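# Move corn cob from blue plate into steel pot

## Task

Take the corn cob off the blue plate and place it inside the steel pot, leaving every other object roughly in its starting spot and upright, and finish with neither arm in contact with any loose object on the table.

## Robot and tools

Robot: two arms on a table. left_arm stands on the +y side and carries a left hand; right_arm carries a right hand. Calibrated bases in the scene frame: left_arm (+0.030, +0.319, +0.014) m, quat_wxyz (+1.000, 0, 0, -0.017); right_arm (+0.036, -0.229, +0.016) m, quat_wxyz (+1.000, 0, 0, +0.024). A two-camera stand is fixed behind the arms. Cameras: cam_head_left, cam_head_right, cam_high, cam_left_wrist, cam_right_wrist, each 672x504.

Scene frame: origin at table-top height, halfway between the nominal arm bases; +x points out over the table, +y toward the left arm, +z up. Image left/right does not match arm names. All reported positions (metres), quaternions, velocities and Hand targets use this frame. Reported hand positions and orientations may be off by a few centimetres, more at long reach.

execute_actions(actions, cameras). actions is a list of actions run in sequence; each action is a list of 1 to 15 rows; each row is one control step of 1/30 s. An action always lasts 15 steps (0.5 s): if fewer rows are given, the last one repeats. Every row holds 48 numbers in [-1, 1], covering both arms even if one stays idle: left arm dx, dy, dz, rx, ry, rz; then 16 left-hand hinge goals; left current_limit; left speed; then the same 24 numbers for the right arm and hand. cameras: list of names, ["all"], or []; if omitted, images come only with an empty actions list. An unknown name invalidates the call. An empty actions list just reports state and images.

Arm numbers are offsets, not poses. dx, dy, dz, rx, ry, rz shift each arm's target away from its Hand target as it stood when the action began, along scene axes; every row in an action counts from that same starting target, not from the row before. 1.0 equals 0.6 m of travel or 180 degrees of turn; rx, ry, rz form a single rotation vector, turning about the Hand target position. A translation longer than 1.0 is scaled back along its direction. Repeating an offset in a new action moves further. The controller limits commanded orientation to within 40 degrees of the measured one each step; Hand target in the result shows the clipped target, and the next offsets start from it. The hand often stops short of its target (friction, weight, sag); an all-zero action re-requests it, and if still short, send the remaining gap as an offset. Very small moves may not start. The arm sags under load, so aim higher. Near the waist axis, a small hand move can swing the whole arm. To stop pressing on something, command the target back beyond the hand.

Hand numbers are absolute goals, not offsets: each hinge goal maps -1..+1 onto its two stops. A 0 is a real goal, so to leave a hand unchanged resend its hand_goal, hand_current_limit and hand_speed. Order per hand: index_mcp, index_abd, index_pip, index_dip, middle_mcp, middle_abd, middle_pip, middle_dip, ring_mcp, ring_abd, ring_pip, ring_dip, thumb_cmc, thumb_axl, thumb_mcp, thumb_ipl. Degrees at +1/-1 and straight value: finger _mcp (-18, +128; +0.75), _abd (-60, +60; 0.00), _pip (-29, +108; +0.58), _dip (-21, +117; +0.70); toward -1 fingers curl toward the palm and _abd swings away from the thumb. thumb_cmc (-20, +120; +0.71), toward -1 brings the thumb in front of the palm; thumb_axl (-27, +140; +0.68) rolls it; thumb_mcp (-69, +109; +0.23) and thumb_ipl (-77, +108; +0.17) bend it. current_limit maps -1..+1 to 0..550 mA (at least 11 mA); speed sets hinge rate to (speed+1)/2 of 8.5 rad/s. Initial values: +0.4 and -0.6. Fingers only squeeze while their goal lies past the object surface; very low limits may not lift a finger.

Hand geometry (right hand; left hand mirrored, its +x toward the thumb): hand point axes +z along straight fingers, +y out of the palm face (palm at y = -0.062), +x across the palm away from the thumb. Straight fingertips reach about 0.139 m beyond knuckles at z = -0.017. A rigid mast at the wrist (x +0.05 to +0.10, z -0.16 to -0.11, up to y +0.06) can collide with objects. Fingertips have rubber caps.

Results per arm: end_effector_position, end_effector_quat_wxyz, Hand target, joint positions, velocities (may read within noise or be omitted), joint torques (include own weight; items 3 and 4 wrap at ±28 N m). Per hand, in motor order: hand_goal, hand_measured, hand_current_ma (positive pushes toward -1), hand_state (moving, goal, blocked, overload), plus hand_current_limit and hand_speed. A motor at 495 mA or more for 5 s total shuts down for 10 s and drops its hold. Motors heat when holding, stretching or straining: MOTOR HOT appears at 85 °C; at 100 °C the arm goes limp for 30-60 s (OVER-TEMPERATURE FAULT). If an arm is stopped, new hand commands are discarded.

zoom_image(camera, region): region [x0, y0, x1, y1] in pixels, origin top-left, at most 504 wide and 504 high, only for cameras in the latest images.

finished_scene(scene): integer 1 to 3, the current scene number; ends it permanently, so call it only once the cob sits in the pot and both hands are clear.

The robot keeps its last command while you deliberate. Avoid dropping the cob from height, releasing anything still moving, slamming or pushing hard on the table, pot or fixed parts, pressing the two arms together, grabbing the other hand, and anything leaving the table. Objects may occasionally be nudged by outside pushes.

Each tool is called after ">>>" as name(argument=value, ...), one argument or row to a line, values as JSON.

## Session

>>> execute_actions(
  actions=[],
)

>>> zoom_image(
  camera="cam_high",
  region=[60, 120, 396, 372],
)

>>> zoom_image(
  camera="cam_high",
  region=[300, 120, 636, 372],
)

Scene clock: 0.00 s.
left_arm: end_effector_position=(+0.6768, +0.1659, +0.3255) hand_goal=(+0.754, +0.000, +0.576, +0.696, +0.754, +0.000, +0.576, +0.696, +0.754, +0.000, +0.576, +0.696, +0.714, +0.678, +0.226, +0.168) hand_measured=(+0.754, +0.000, +0.576, +0.696, +0.754, +0.000, +0.576, +0.696, +0.754, +0.000, +0.576, +0.696, +0.714, +0.678, +0.226, +0.168) hand_current_ma=(+0, +0, +0, +0, +0, +0, +0, +0, +0, +0, +0, +0, +0, +0, +0, +0) hand_state=(goal, goal, goal, goal, goal, goal, goal, goal, goal, goal, goal, goal, goal, goal, goal, goal) hand_current_limit=0.40 hand_speed=-0.60 end_effector_quat_wxyz=(+0.424, -0.067, +0.884, +0.187) | right_arm: end_effector_position=(+0.4820, -0.1542, +0.3866) hand_goal=(+0.754, +0.000, +0.576, +0.696, +0.754, +0.000, +0.576, +0.696, +0.754, +0.000, +0.576, +0.696, +0.714, +0.678, +0.226, +0.168) hand_measured=(+0.754, +0.000, +0.576, +0.696, +0.754, +0.000, +0.576, +0.696, +0.754, +0.000, +0.576, +0.696, +0.714, +0.678, +0.226, +0.168) hand_current_ma=(+0, +0, +0, +0, +0, +0, +0, +0, +0, +0, +0, +0, +0, +0, +0, +0) hand_state=(goal, goal, goal, goal, goal, goal, goal, goal, goal, goal, goal, goal, goal, goal, goal, goal) hand_current_limit=0.40 hand_speed=-0.60 end_effector_quat_wxyz=(+0.048, +0.090, +0.742, +0.663)
Joint positions: left_arm=[-0.456 1.892 1.876 -0.881 -0.751 -1.937] | right_arm=[-0.298 1.528 1.159 -1.659 -1.44 -1.983]
Joint velocities: within noise
Joint torques (N m): no reading
Heat: left arm: hottest elbow 44 °C; right arm: hottest elbow 36 °C.
Hand target: left_arm +0.6814, +0.1634, +0.3366; +0.435, -0.072, +0.880, +0.180 | right_arm +0.4835, -0.1546, +0.3981; +0.060, +0.080, +0.743, +0.662

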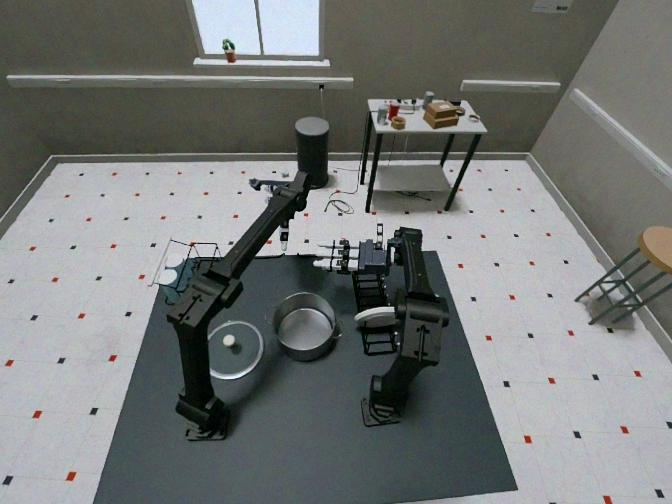

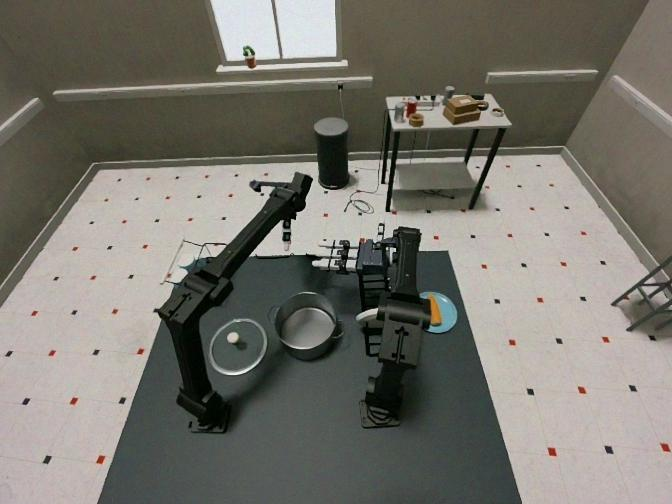

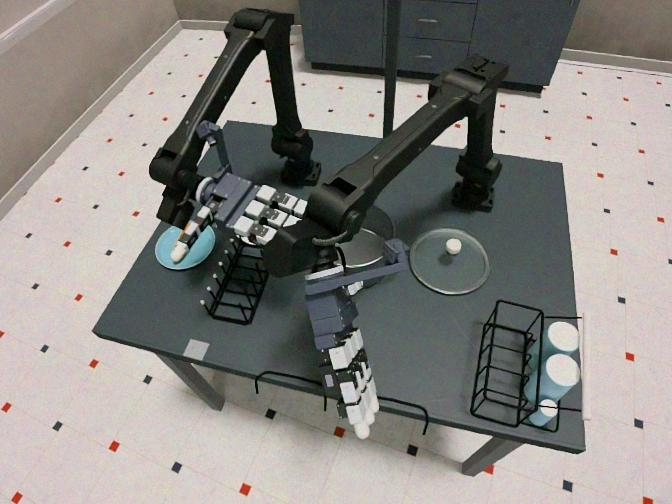

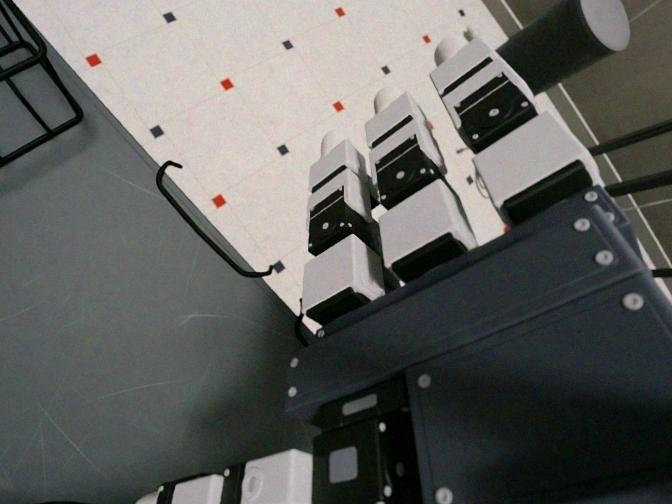

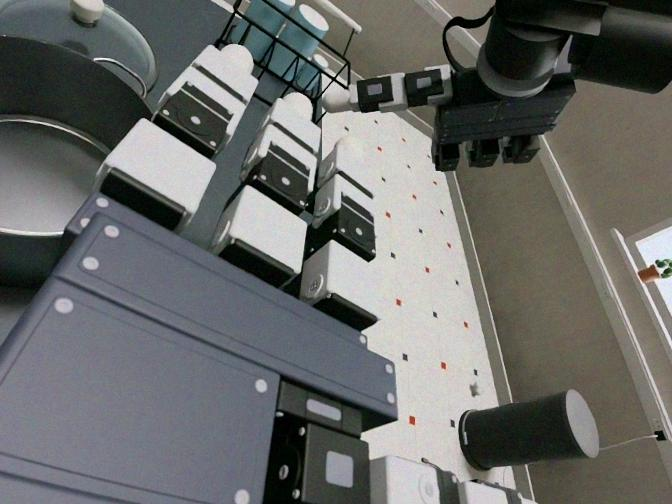

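Scaled by 1.500 from the camera's 672x504 image, which has a finer 960x720 frame.

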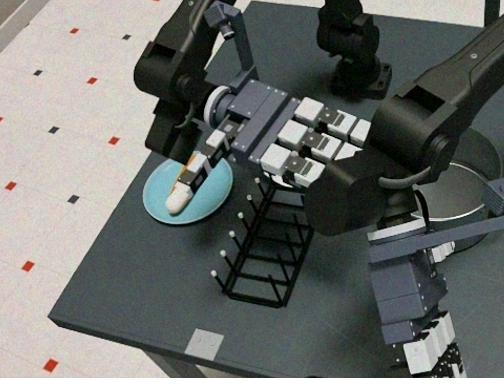

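Scaled by 1.500 from the camera's 672x504 image, which has a finer 960x720 frame.

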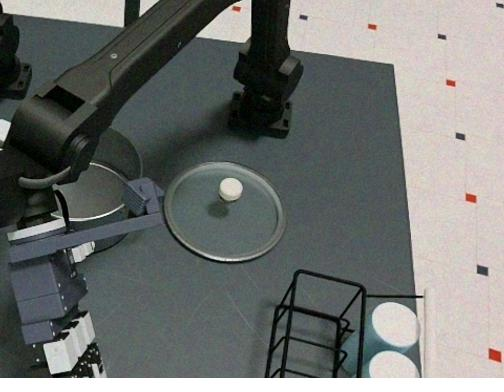

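>>> execute_actions(
  actions=[
    [[-0.22,0.07,0.12,0,0,0,0.75,0,0.58,0.7,0.75,0,0.58,0.7,0.75,0,0.58,0.7,0.71,0.68,0.23,0.17,0.4,-0.6,-0.05,-0.05,0.1,0.04,0.198,-0.024,0.75,0,0.58,0.7,0.75,0,0.58,0.7,0.75,0,0.58,0.7,0.71,0.68,0.23,0.17,0.4,-0.6]],
    [[-0.22,0.07,0.05,0,0,0,0.75,0,0.58,0.7,0.75,0,0.58,0.7,0.75,0,0.58,0.7,0.71,0.68,0.23,0.17,0.4,-0.6,-0.05,-0.05,0,0.04,0.198,-0.024,0.75,0,0.58,0.7,0.75,0,0.58,0.7,0.75,0,0.58,0.7,0.71,0.68,0.23,0.17,0.4,-0.6]],
    [[0,0,0,0,0,0,0.75,0,0.58,0.7,0.75,0,0.58,0.7,0.75,0,0.58,0.7,0.71,0.68,0.23,0.17,0.4,-0.6,0,-0.05,0,0.04,0.198,-0.024,0.75,0,0.58,0.7,0.75,0,0.58,0.7,0.75,0,0.58,0.7,0.71,0.68,0.23,0.17,0.4,-0.6]],
  ],
  cameras=["cam_head_left", "cam_head_right", "cam_high"],
)

>>> zoom_image(
  camera="cam_high",
  region=[90, 160, 426, 412],
)

>>> zoom_image(
  camera="cam_head_right",
  region=[336, 210, 504, 336],
)

Scene clock: 38.23 s.
left_arm: end_effector_position=(+0.4188, +0.2529, +0.4463) hand_goal=(+0.750, +0.000, +0.580, +0.700, +0.750, +0.000, +0.580, +0.700, +0.750, +0.000, +0.580, +0.700, +0.710, +0.680, +0.230, +0.170) hand_measured=(+0.754, +0.002, +0.578, +0.698, +0.754, +0.002, +0.578, +0.698, +0.754, +0.002, +0.578, +0.698, +0.714, +0.678, +0.226, +0.168) hand_current_ma=(+1, +0, +0, +0, +1, +0, +0, +0, +1, +0, +0, -1, +1, -1, -2, -1) hand_state=(goal, goal, goal, goal, goal, goal, goal, goal, goal, goal, goal, goal, goal, goal, goal, goal) hand_current_limit=0.40 hand_speed=-0.60 end_effector_quat_wxyz=(+0.442, -0.078, +0.876, +0.176) | right_arm: end_effector_position=(+0.4206, -0.2424, +0.4323) hand_goal=(+0.750, +0.000, +0.580, +0.700, +0.750, +0.000, +0.580, +0.700, +0.750, +0.000, +0.580, +0.700, +0.710, +0.680, +0.230, +0.170) hand_measured=(+0.750, +0.002, +0.580, +0.698, +0.748, +0.002, +0.580, +0.698, +0.748, +0.002, +0.580, +0.698, +0.710, +0.678, +0.228, +0.168) hand_current_ma=(+0, +0, +0, +0, +0, +0, +0, +0, +0, +0, +0, +0, +0, +0, +0, +0) hand_state=(goal, goal, goal, goal, goal, goal, goal, goal, goal, goal, goal, goal, goal, goal, goal, goal) hand_current_limit=0.40 hand_speed=-0.60 end_effector_quat_wxyz=(-0.427, +0.704, +0.278, +0.494)
Joint positions: left_arm=[-0.58 1.198 1.402 -1.152 -0.832 -2.081] | right_arm=[-0.521 1.057 1.244 -1.705 -1.423 0.39]
Joint torques (N m): left_arm=[-1.26 -8.35 9.48 0.7 -0.91 -0.03] | right_arm=[2.49 -3.78 13.81 0.47 -1.06 0.11]
Heat: left arm: hottest elbow 53 °C; right arm: hottest elbow 37 °C.
Hand target: left_arm +0.4174, +0.2476, +0.4386; +0.435, -0.072, +0.880, +0.180 | right_arm +0.4236, -0.2446, +0.4581; -0.507, +0.654, +0.360, +0.431
Off the commanded pose: left_arm 0.009 m, 1 deg | right_arm 0.026 m, 16 deg.
joint sent to its limit (right arm) — joint 4 (wrist pitch), lower limit. The joint targets are off in orientation, not in position.
Images, in order (width x height): cam_head_left 672x504, cam_head_right 672x504, cam_high 672x504.

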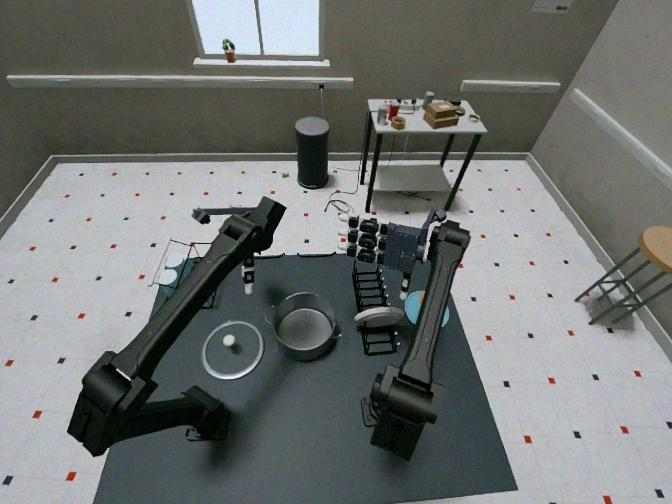

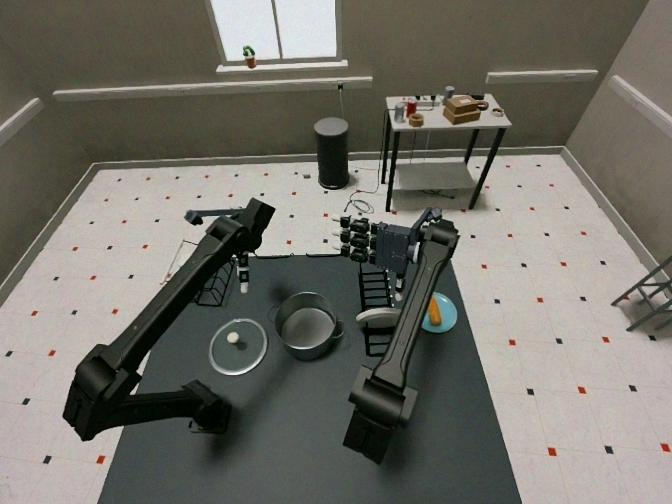

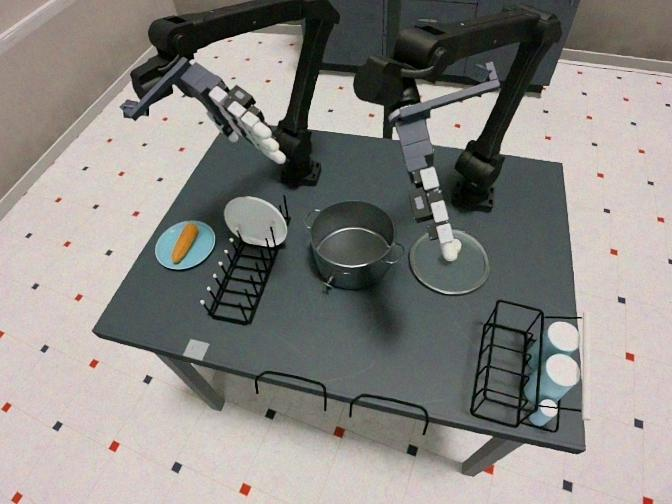

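Scaled by 1.500 from the camera's 672x504 image, which has a finer 960x720 frame.

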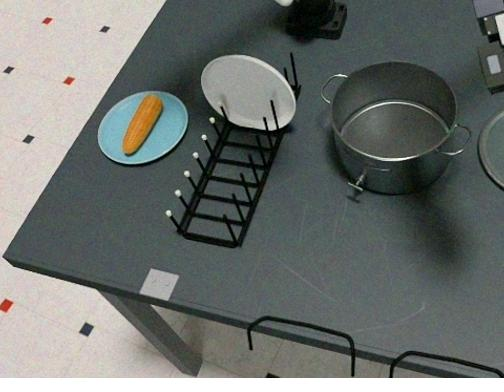

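Scaled by 3.000 from the camera's 672x504 image, which has a finer 960x720 frame.

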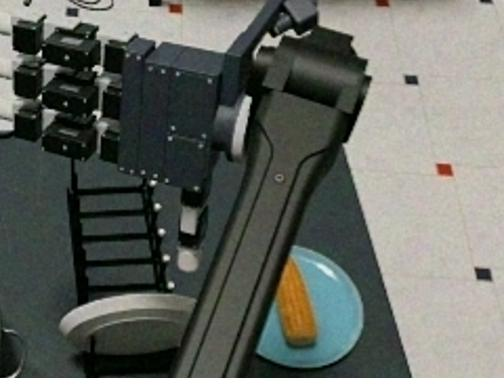

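>>> execute_actions(
  actions=[
    [[-0.05,0.1,0.03,0,0,0,0.75,0,0.58,0.7,0.75,0,0.58,0.7,0.75,0,0.58,0.7,0.71,0.68,0.23,0.17,0.4,-0.6,-0.03,-0.109,-0.116,-0.05,0.122,-0.038,0.82,0,-0.65,0.33,0.82,0,-0.65,0.33,0.82,0,-0.65,0.33,-0.57,0.68,0.17,0.17,0.4,-0.6]],
    [[0,0.1,0,0,0,0,0.75,0,0.58,0.7,0.75,0,0.58,0.7,0.75,0,0.58,0.7,0.71,0.68,0.23,0.17,0.4,-0.6,-0.03,-0.109,-0.116,-0.05,0.122,-0.038,0.82,0,-0.65,0.33,0.82,0,-0.65,0.33,0.82,0,-0.65,0.33,-0.57,0.68,0.17,0.17,0.4,-0.6]],
    [[0,0,0,0,0,0,0.75,0,0.58,0.7,0.75,0,0.58,0.7,0.75,0,0.58,0.7,0.71,0.68,0.23,0.17,0.4,-0.6,-0.03,-0.109,-0.116,-0.05,0.122,-0.038,0.82,0,-0.65,0.33,0.82,0,-0.65,0.33,0.82,0,-0.65,0.33,-0.57,0.68,0.17,0.17,0.4,-0.6]],
  ],
  cameras=["cam_head_left", "cam_head_right", "cam_high", "cam_right_wrist"],
)

>>> zoom_image(
  camera="cam_high",
  region=[90, 110, 426, 362],
)

Scene clock: 161.20 s.
left_arm: end_effector_position=(+0.3873, +0.3639, +0.4584) hand_goal=(+0.750, +0.000, +0.580, +0.700, +0.750, +0.000, +0.580, +0.700, +0.750, +0.000, +0.580, +0.700, +0.710, +0.680, +0.230, +0.170) hand_measured=(+0.752, +0.002, +0.578, +0.698, +0.752, +0.002, +0.578, +0.698, +0.752, +0.002, +0.578, +0.698, +0.714, +0.678, +0.226, +0.168) hand_current_ma=(+1, +0, +0, +0, +1, +0, +0, +0, +1, +0, +0, -1, +1, -1, -2, -1) hand_state=(goal, goal, goal, goal, goal, goal, goal, goal, goal, goal, goal, goal, goal, goal, goal, goal) hand_current_limit=0.40 hand_speed=-0.60 end_effector_quat_wxyz=(+0.431, -0.071, +0.881, +0.178) | right_arm: end_effector_position=(+0.3597, -0.4308, +0.2230) hand_goal=(+0.820, +0.000, -0.650, +0.330, +0.820, +0.000, -0.650, +0.330, +0.820, +0.000, -0.650, +0.330, -0.570, +0.680, +0.170, +0.170) hand_measured=(+0.816, +0.002, -0.646, +0.334, +0.814, +0.002, -0.644, +0.332, +0.816, +0.002, -0.644, +0.332, -0.566, +0.678, +0.168, +0.168) hand_current_ma=(-1, +0, +1, +1, -1, +0, +1, +0, -1, +0, +2, +1, +1, +0, +0, +0) hand_state=(goal, goal, goal, goal, goal, goal, goal, goal, goal, goal, goal, goal, goal, goal, goal, goal) hand_current_limit=0.40 hand_speed=-0.60 end_effector_quat_wxyz=(-0.299, +0.951, -0.039, +0.066)
Joint positions: left_arm=[-0.32 0.979 1.267 -1.077 -0.653 -1.809] | right_arm=[-0.67 1.432 1.317 -1.706 -0.576 0.954]
Joint torques (N m): left_arm=[0.56 -6.18 9.22 2.39 -0.57 0.17] | right_arm=[2.14 -10.81 12.86 -0.06 -0.39 0.16]
Heat: left arm: hottest elbow 53 °C; right arm: hottest elbow 45 °C.
Hand target: left_arm +0.3873, +0.3676, +0.4566; +0.435, -0.072, +0.879, +0.180 | right_arm +0.3695, -0.4408, +0.2492; -0.382, +0.924, +0.002, -0.001
Off the commanded pose: left_arm 0.004 m, 0 deg | right_arm 0.030 m, 13 deg.
joint sent to its limit (right arm) — joint 4 (wrist pitch), lower limit. The joint targets are off in orientation, not in position.
Images, in order (width x height): cam_head_left 672x504, cam_head_right 672x504, cam_high 672x504, cam_right_wrist 672x504.

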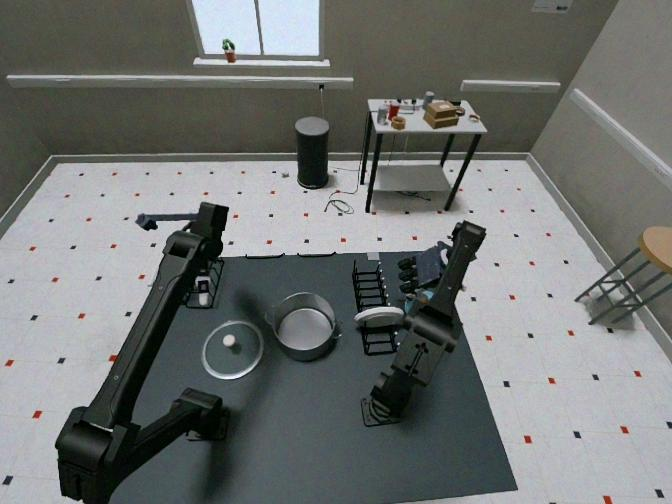

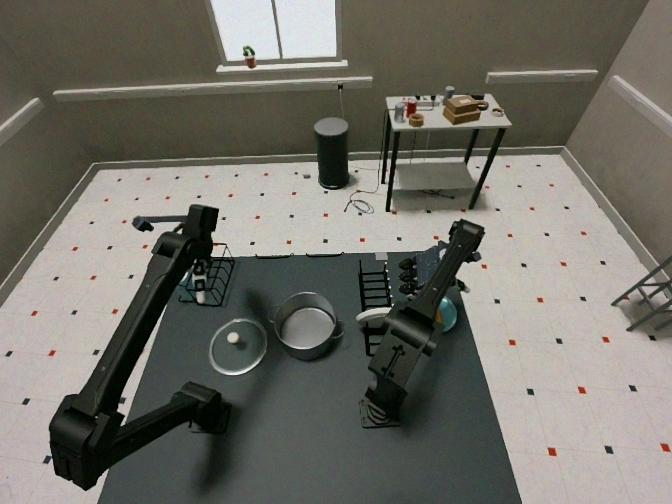

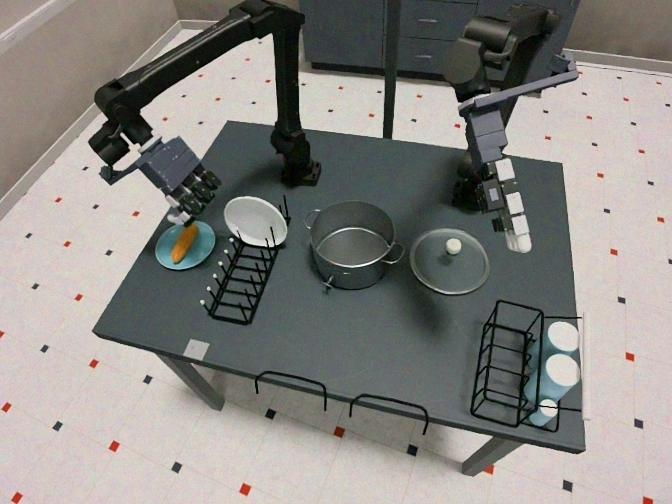

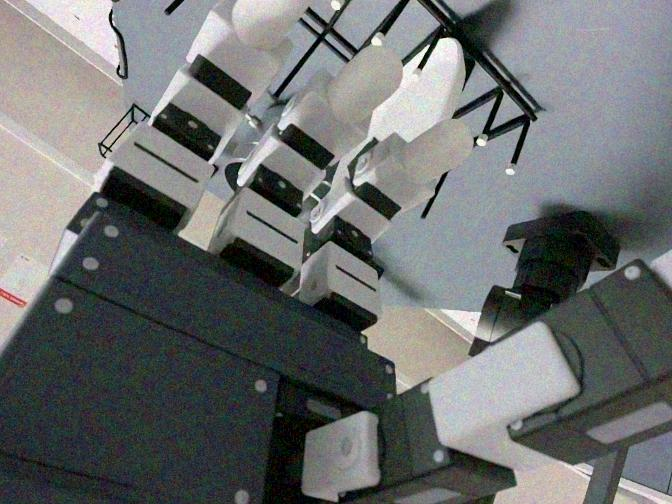

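Scaled by 1.500 from the camera's 672x504 image, which has a finer 960x720 frame.

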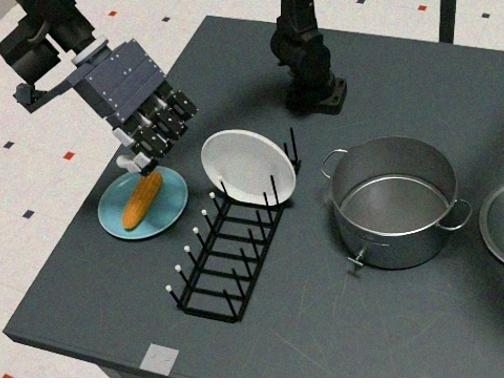

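>>> execute_actions(
  actions=[
    [[0,0,0,0,0,0,0.75,0,0.58,0.7,0.75,0,0.58,0.7,0.75,0,0.58,0.7,0.71,0.68,0.23,0.17,0.4,-0.6,0,0,-0.24,0,0,0,0.82,0,-0.65,0.33,0.82,0,-0.65,0.33,0.82,0,-0.65,0.33,-0.57,0.68,0.17,0.17,0.4,-0.6]],
  ],
  cameras=["cam_head_left", "cam_head_right", "cam_high", "cam_right_wrist"],
)

>>> zoom_image(
  camera="cam_high",
  region=[120, 160, 288, 286],
)

>>> zoom_image(
  camera="cam_head_right",
  region=[356, 220, 524, 346],
)

Scene clock: 176.00 s.
left_arm: end_effector_position=(+0.3873, +0.3639, +0.4584) hand_goal=(+0.750, +0.000, +0.580, +0.700, +0.750, +0.000, +0.580, +0.700, +0.750, +0.000, +0.580, +0.700, +0.710, +0.680, +0.230, +0.170) hand_measured=(+0.752, +0.002, +0.578, +0.698, +0.752, +0.002, +0.578, +0.698, +0.752, +0.002, +0.578, +0.698, +0.714, +0.678, +0.226, +0.168) hand_current_ma=(+1, +0, +0, +0, +1, +0, +0, +0, +1, +0, +0, -1, +1, -1, -2, -1) hand_state=(goal, goal, goal, goal, goal, goal, goal, goal, goal, goal, goal, goal, goal, goal, goal, goal) hand_current_limit=0.40 hand_speed=-0.60 end_effector_quat_wxyz=(+0.431, -0.071, +0.881, +0.178) | right_arm: end_effector_position=(+0.3603, -0.4357, +0.0958) hand_goal=(+0.820, +0.000, -0.650, +0.330, +0.820, +0.000, -0.650, +0.330, +0.820, +0.000, -0.650, +0.330, -0.570, +0.680, +0.170, +0.170) hand_measured=(+0.818, +0.002, -0.652, +0.334, +0.814, +0.002, -0.646, +0.332, +0.816, +0.002, -0.644, +0.332, -0.570, +0.678, +0.168, +0.168) hand_current_ma=(+0, +0, +0, +1, -2, +0, +1, +0, -1, +0, +1, +1, +0, +0, +0, +0) hand_state=(goal, goal, goal, goal, goal, goal, goal, goal, goal, goal, goal, goal, goal, goal, goal, goal) hand_current_limit=0.40 hand_speed=-0.60 end_effector_quat_wxyz=(-0.392, +0.920, -0.013, -0.018)
Joint positions: left_arm=[-0.32 0.979 1.267 -1.077 -0.653 -1.809] | right_arm=[-0.704 1.725 1.257 -1.688 -0.592 0.76]
Joint torques (N m): left_arm=[0.56 -6.12 9.22 2.39 -0.57 0.18] | right_arm=[2.55 -13.8 8.39 -0.46 -0.43 -0.14]
Heat: left arm: hottest elbow 53 °C; right arm: hottest elbow 45 °C.
Hand target: left_arm +0.3873, +0.3676, +0.4566; +0.435, -0.072, +0.879, +0.180 | right_arm +0.3696, -0.4408, +0.1052; -0.382, +0.924, +0.002, -0.001
Off the commanded pose: left_arm 0.004 m, 0 deg | right_arm 0.014 m, 3 deg.
Images, in order (width x height): cam_head_left 672x504, cam_head_right 672x504, cam_high 672x504, cam_right_wrist 672x504.

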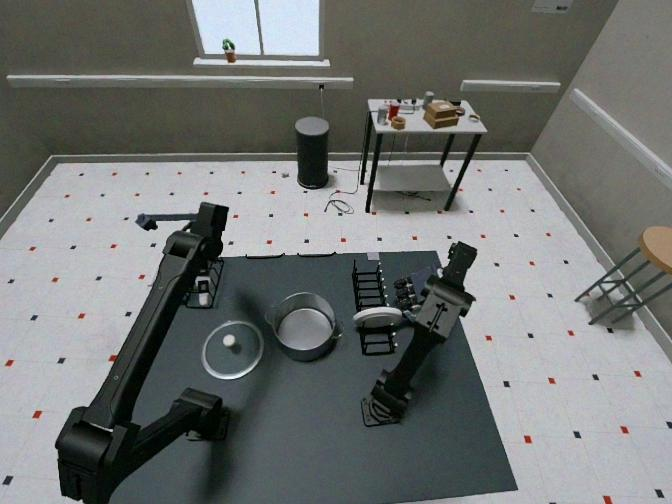

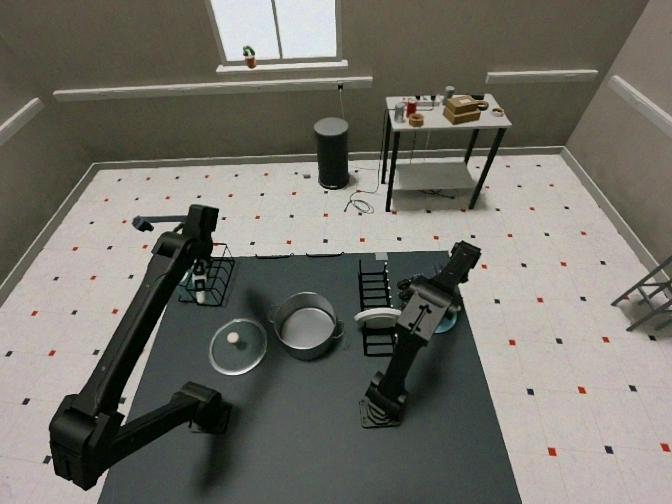

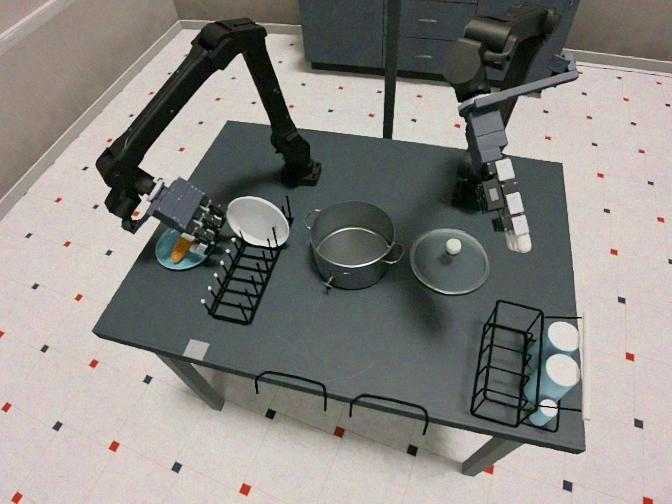

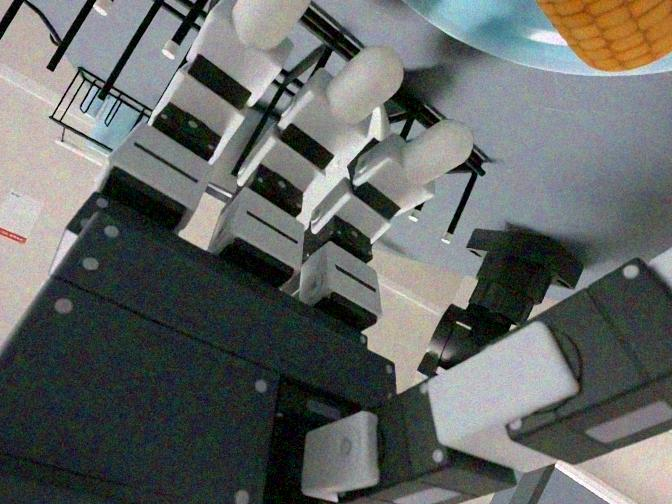

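Scaled by 3.000 from the camera's 672x504 image, which has a finer 960x720 frame.

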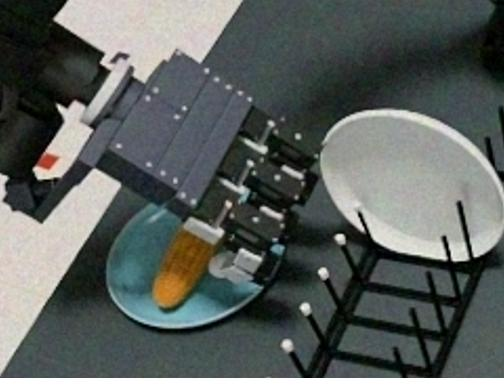

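Scaled by 3.000 from the camera's 672x504 image, which has a finer 960x720 frame.

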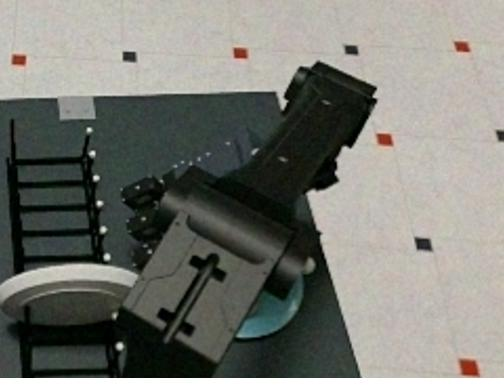

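>>> execute_actions(
  actions=[
    [[0,0,0,0,0,0,0.75,0,0.58,0.7,0.75,0,0.58,0.7,0.75,0,0.58,0.7,0.71,0.68,0.23,0.17,0.4,-0.6,0.017,-0.008,-0.085,0,0,0,0.82,0,-0.65,0.33,0.82,0,-0.65,0.33,0.82,0,-0.65,0.33,-0.57,0.68,0.17,0.17,0.4,-0.6]],
  ],
  cameras=["cam_head_left", "cam_head_right", "cam_high", "cam_right_wrist"],
)

>>> zoom_image(
  camera="cam_high",
  region=[120, 160, 288, 286],
)

Scene clock: 216.10 s.
left_arm: end_effector_position=(+0.3873, +0.3639, +0.4584) hand_goal=(+0.750, +0.000, +0.580, +0.700, +0.750, +0.000, +0.580, +0.700, +0.750, +0.000, +0.580, +0.700, +0.710, +0.680, +0.230, +0.170) hand_measured=(+0.752, +0.002, +0.578, +0.698, +0.752, +0.002, +0.578, +0.698, +0.752, +0.002, +0.578, +0.698, +0.714, +0.678, +0.226, +0.168) hand_current_ma=(+1, +0, +0, +0, +1, +0, +0, +0, +1, +0, +0, -1, +1, -1, -2, -1) hand_state=(goal, goal, goal, goal, goal, goal, goal, goal, goal, goal, goal, goal, goal, goal, goal, goal) hand_current_limit=0.40 hand_speed=-0.60 end_effector_quat_wxyz=(+0.431, -0.071, +0.881, +0.178) | right_arm: end_effector_position=(+0.3794, -0.4506, +0.0573) hand_goal=(+0.820, +0.000, -0.650, +0.330, +0.820, +0.000, -0.650, +0.330, +0.820, +0.000, -0.650, +0.330, -0.570, +0.680, +0.170, +0.170) hand_measured=(+0.826, +0.002, -0.652, +0.334, +0.814, +0.002, -0.646, +0.332, +0.816, +0.002, -0.644, +0.332, -0.570, +0.678, +0.168, +0.168) hand_current_ma=(+1, +0, +0, +1, -2, +0, +1, +0, -1, +0, +1, +1, +0, +0, +0, +0) hand_state=(goal, goal, goal, goal, goal, goal, goal, goal, goal, goal, goal, goal, goal, goal, goal, goal) hand_current_limit=0.40 hand_speed=-0.60 end_effector_quat_wxyz=(-0.379, +0.925, -0.005, +0.000)
Joint positions: left_arm=[-0.32 0.979 1.267 -1.077 -0.653 -1.809] | right_arm=[-0.704 1.796 1.257 -1.57 -0.591 0.756]
Joint torques (N m): left_arm=[0.56 -6.12 9.22 2.39 -0.57 0.17] | right_arm=[2.96 -12.81 5.97 -0.38 -0.6 -0.11]
Heat: left arm: hottest elbow 53 °C; right arm: hottest elbow 43 °C.
Hand target: left_arm +0.3873, +0.3676, +0.4566; +0.435, -0.072, +0.879, +0.180 | right_arm +0.3797, -0.4457, +0.0542; -0.382, +0.924, +0.002, -0.001
Off the commanded pose: left_arm 0.004 m, 0 deg | right_arm 0.006 m, 1 deg.
Images, in order (width x height): cam_head_left 672x504, cam_head_right 672x504, cam_high 672x504, cam_right_wrist 672x504.

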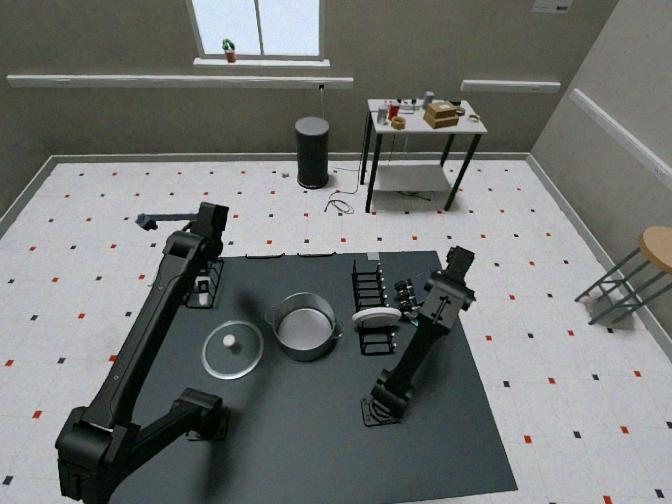

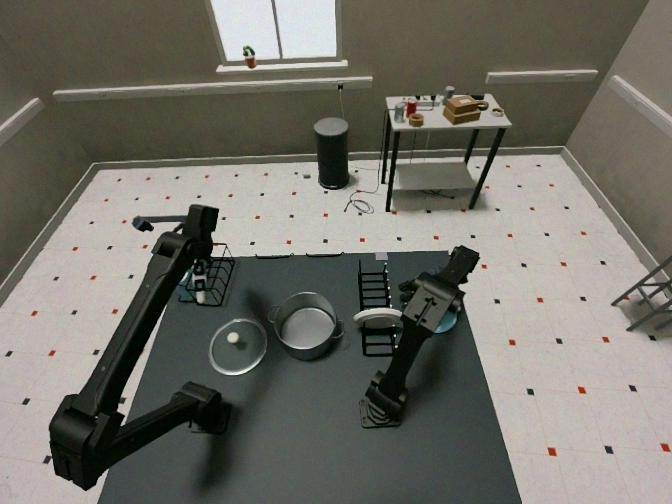

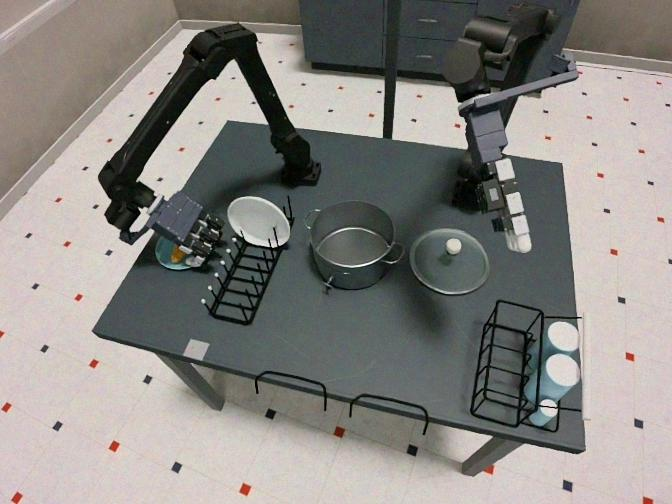

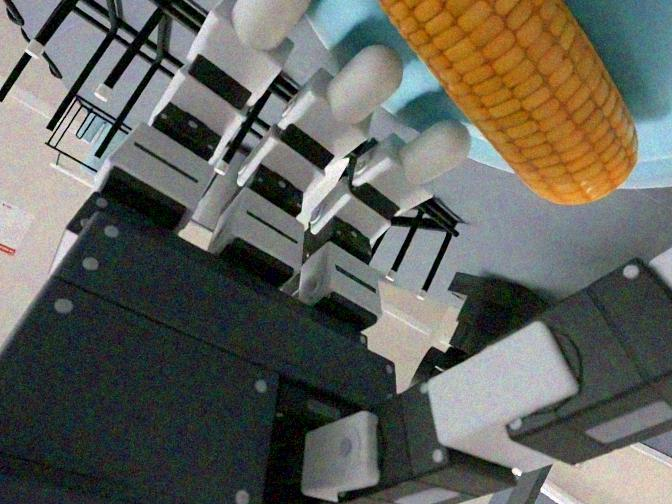

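Scaled by 3.000 from the camera's 672x504 image, which has a finer 960x720 frame.

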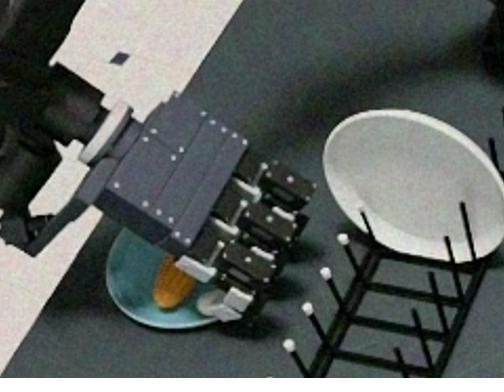

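>>> execute_actions(
  actions=[
    [[0,0,0,0,0,0,0.75,0,0.58,0.7,0.75,0,0.58,0.7,0.75,0,0.58,0.7,0.71,0.68,0.23,0.17,0.4,-0.6,-0.008,0.013,-0.02,0.022,0,0,0.55,0,-0.47,0.33,0.55,0,-0.47,0.33,0.55,0,-0.47,0.33,-0.57,0.68,0.03,0.17,0.4,-0.8]],
    [[0,0,0,0,0,0,0.75,0,0.58,0.7,0.75,0,0.58,0.7,0.75,0,0.58,0.7,0.71,0.68,0.23,0.17,0.4,-0.6,0,0,0,0,0,0,0.27,0,-0.31,0.33,0.27,0,-0.31,0.33,0.27,0,-0.31,0.33,-0.57,0.68,-0.13,0.17,0.4,-0.85]],
  ],
  cameras=["cam_head_left", "cam_head_right", "cam_high", "cam_right_wrist"],
)

>>> zoom_image(
  camera="cam_high",
  region=[120, 160, 288, 286],
)

Scene clock: 263.30 s.
left_arm: end_effector_position=(+0.3873, +0.3639, +0.4584) hand_goal=(+0.750, +0.000, +0.580, +0.700, +0.750, +0.000, +0.580, +0.700, +0.750, +0.000, +0.580, +0.700, +0.710, +0.680, +0.230, +0.170) hand_measured=(+0.752, +0.002, +0.578, +0.698, +0.752, +0.002, +0.578, +0.698, +0.752, +0.002, +0.578, +0.698, +0.714, +0.678, +0.226, +0.168) hand_current_ma=(+1, +0, +0, +0, +1, +0, +0, +0, +1, +0, +0, -1, +1, -1, -2, -1) hand_state=(goal, goal, goal, goal, goal, goal, goal, goal, goal, goal, goal, goal, goal, goal, goal, goal) hand_current_limit=0.40 hand_speed=-0.60 end_effector_quat_wxyz=(+0.431, -0.071, +0.881, +0.178) | right_arm: end_effector_position=(+0.3783, -0.4364, +0.0517) hand_goal=(+0.270, +0.000, -0.310, +0.330, +0.270, +0.000, -0.310, +0.330, +0.270, +0.000, -0.310, +0.330, -0.570, +0.680, -0.130, +0.170) hand_measured=(+0.326, -0.002, -0.292, +0.336, +0.344, +0.004, -0.308, +0.328, +0.272, +0.002, -0.312, +0.328, -0.570, +0.680, -0.100, +0.184) hand_current_ma=(+82, +0, +10, +2, +135, +1, +0, +0, +0, +0, +0, +0, +0, +0, +39, +11) hand_state=(blocked, goal, goal, goal, blocked, goal, goal, goal, goal, goal, goal, goal, goal, goal, blocked, goal) hand_current_limit=0.40 hand_speed=-0.85 end_effector_quat_wxyz=(-0.414, +0.910, -0.003, +0.003)
Joint positions: left_arm=[-0.32 0.979 1.267 -1.077 -0.653 -1.809] | right_arm=[-0.707 1.819 1.249 -1.607 -0.644 0.71]
Joint torques (N m): left_arm=[0.56 -6.12 9.24 2.39 -0.57 0.18] | right_arm=[2.02 -11.87 5.71 -0.03 0.03 -0.15]
Heat: left arm: hottest elbow 53 °C; right arm: hottest elbow 40 °C.
Hand target: left_arm +0.3873, +0.3676, +0.4566; +0.435, -0.072, +0.879, +0.180 | right_arm +0.3750, -0.4378, +0.0423; -0.414, +0.910, +0.002, -0.001
Off the commanded pose: left_arm 0.004 m, 0 deg | right_arm 0.010 m, 1 deg.
Images, in order (width x height): cam_head_left 672x504, cam_head_right 672x504, cam_high 672x504, cam_right_wrist 672x504.

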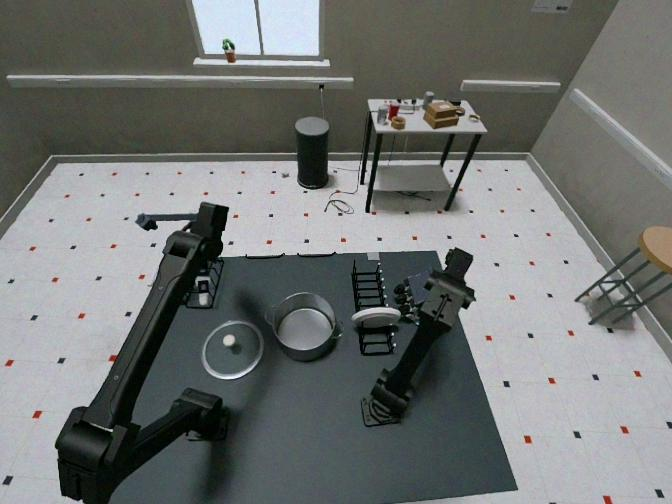

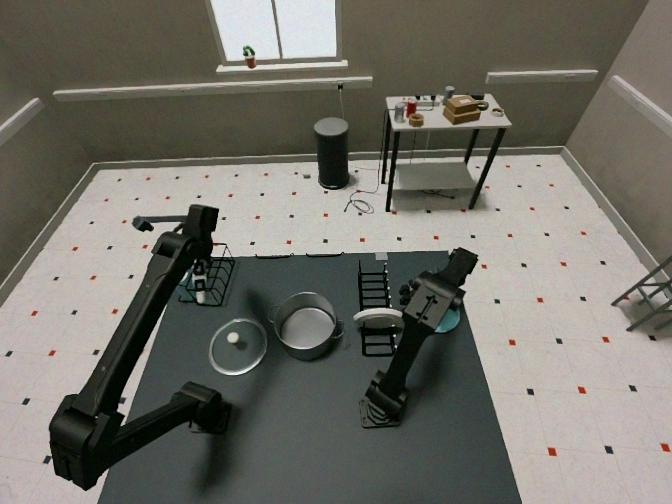

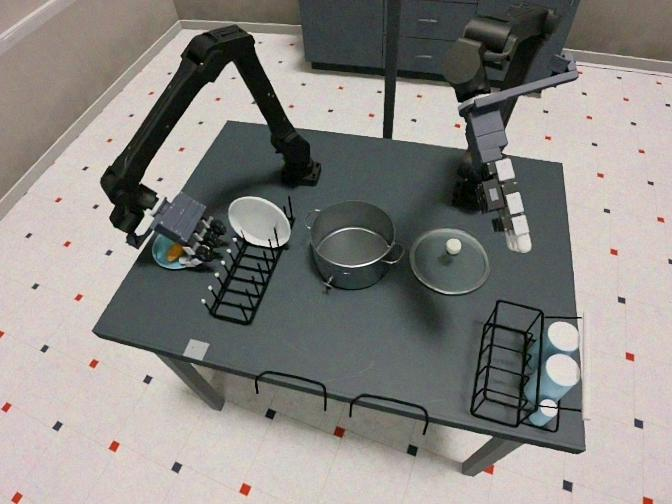

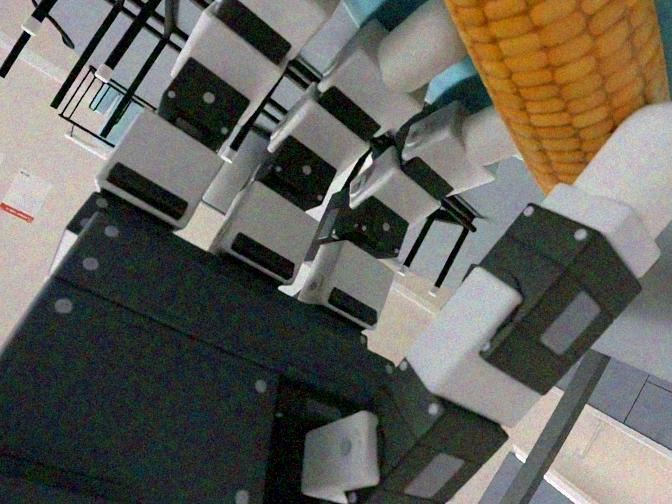

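Scaled by 3.000 from the camera's 672x504 image, which has a finer 960x720 frame.

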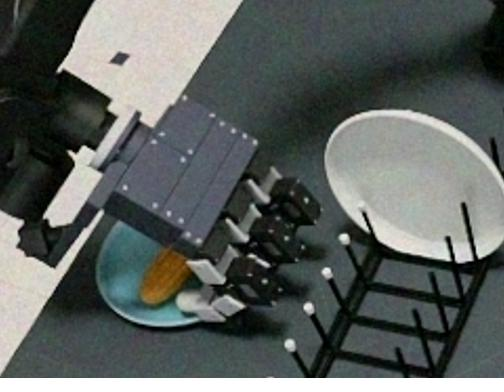

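>>> execute_actions(
  actions=[
    [[0,0,0,0,0,0,0.75,0,0.58,0.7,0.75,0,0.58,0.7,0.75,0,0.58,0.7,0.71,0.68,0.23,0.17,0.4,-0.6,0,0,0.01,0,0,0,0.1,0,-0.34,0.31,0.1,0,-0.34,0.31,0.2,0,-0.34,0.33,-0.57,0.68,-0.35,0.15,0.4,-0.85]],
    [[0,0,0,0,0,0,0.75,0,0.58,0.7,0.75,0,0.58,0.7,0.75,0,0.58,0.7,0.71,0.68,0.23,0.17,0.4,-0.6,0,0,0.09,0,0,0,0.1,0,-0.34,0.31,0.1,0,-0.34,0.31,0.2,0,-0.34,0.33,-0.57,0.68,-0.35,0.15,0.4,-0.85]],
  ],
  cameras=["cam_high", "cam_right_wrist"],
)

>>> zoom_image(
  camera="cam_high",
  region=[120, 160, 288, 286],
)

Scene clock: 278.57 s.
left_arm: end_effector_position=(+0.3873, +0.3639, +0.4584) hand_goal=(+0.750, +0.000, +0.580, +0.700, +0.750, +0.000, +0.580, +0.700, +0.750, +0.000, +0.580, +0.700, +0.710, +0.680, +0.230, +0.170) hand_measured=(+0.752, +0.002, +0.578, +0.698, +0.752, +0.002, +0.578, +0.698, +0.752, +0.002, +0.578, +0.698, +0.714, +0.678, +0.226, +0.168) hand_current_ma=(+1, +0, +0, +0, +1, +0, +0, +0, +1, +0, +0, -1, +1, -1, -2, -1) hand_state=(goal, goal, goal, goal, goal, goal, goal, goal, goal, goal, goal, goal, goal, goal, goal, goal) hand_current_limit=0.40 hand_speed=-0.60 end_effector_quat_wxyz=(+0.431, -0.071, +0.881, +0.178) | right_arm: end_effector_position=(+0.3641, -0.4279, +0.0860) hand_goal=(+0.100, +0.000, -0.340, +0.310, +0.100, +0.000, -0.340, +0.310, +0.200, +0.000, -0.340, +0.330, -0.570, +0.680, -0.350, +0.150) hand_measured=(+0.152, +0.004, -0.318, +0.322, +0.104, +0.000, -0.334, +0.314, +0.202, +0.002, -0.332, +0.328, -0.576, +0.678, -0.222, +0.174) hand_current_ma=(+75, +0, +16, +6, +1, +0, +2, +1, +0, +0, +2, +0, -2, -1, +385, +32) hand_state=(blocked, goal, blocked, goal, goal, goal, goal, goal, goal, goal, goal, goal, goal, goal, blocked, blocked) hand_current_limit=0.40 hand_speed=-0.85 end_effector_quat_wxyz=(-0.417, +0.909, -0.005, -0.008)
Joint positions: left_arm=[-0.32 0.979 1.267 -1.077 -0.653 -1.809] | right_arm=[-0.707 1.751 1.249 -1.697 -0.633 0.709]
Joint torques (N m): left_arm=[0.56 -6.12 9.21 2.39 -0.57 0.18] | right_arm=[2.32 -13.98 10.17 -1.17 -0.35 0.09]
Heat: left arm: hottest elbow 53 °C; right arm: hottest elbow 39 °C.
Hand target: left_arm +0.3873, +0.3676, +0.4566; +0.435, -0.072, +0.879, +0.180 | right_arm +0.3749, -0.4378, +0.1021; -0.414, +0.910, +0.002, -0.001
Off the commanded pose: left_arm 0.004 m, 0 deg | right_arm 0.022 m, 1 deg.
joint sent to its limit (right arm) — joint 4 (wrist pitch), lower limit. The joint targets still meet the commanded pose.
Images, in order (width x height): cam_high 672x504, cam_right_wrist 672x504.

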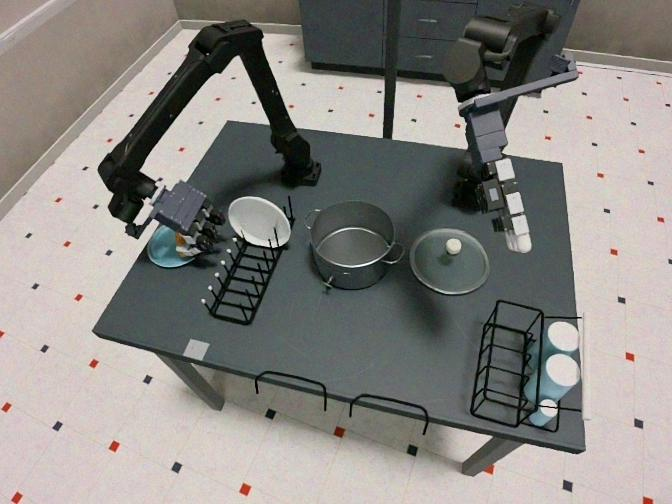

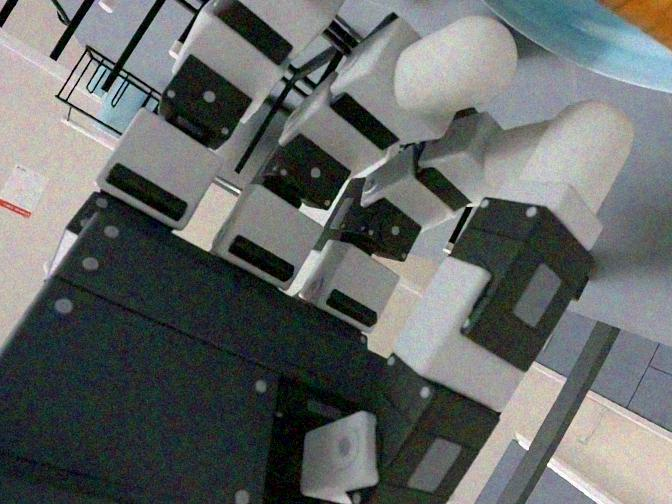

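Scaled by 3.000 from the camera's 672x504 image, which has a finer 960x720 frame.

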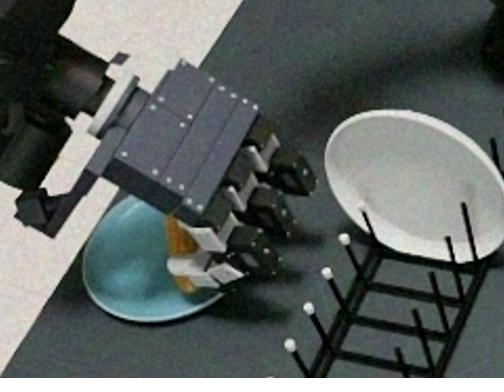

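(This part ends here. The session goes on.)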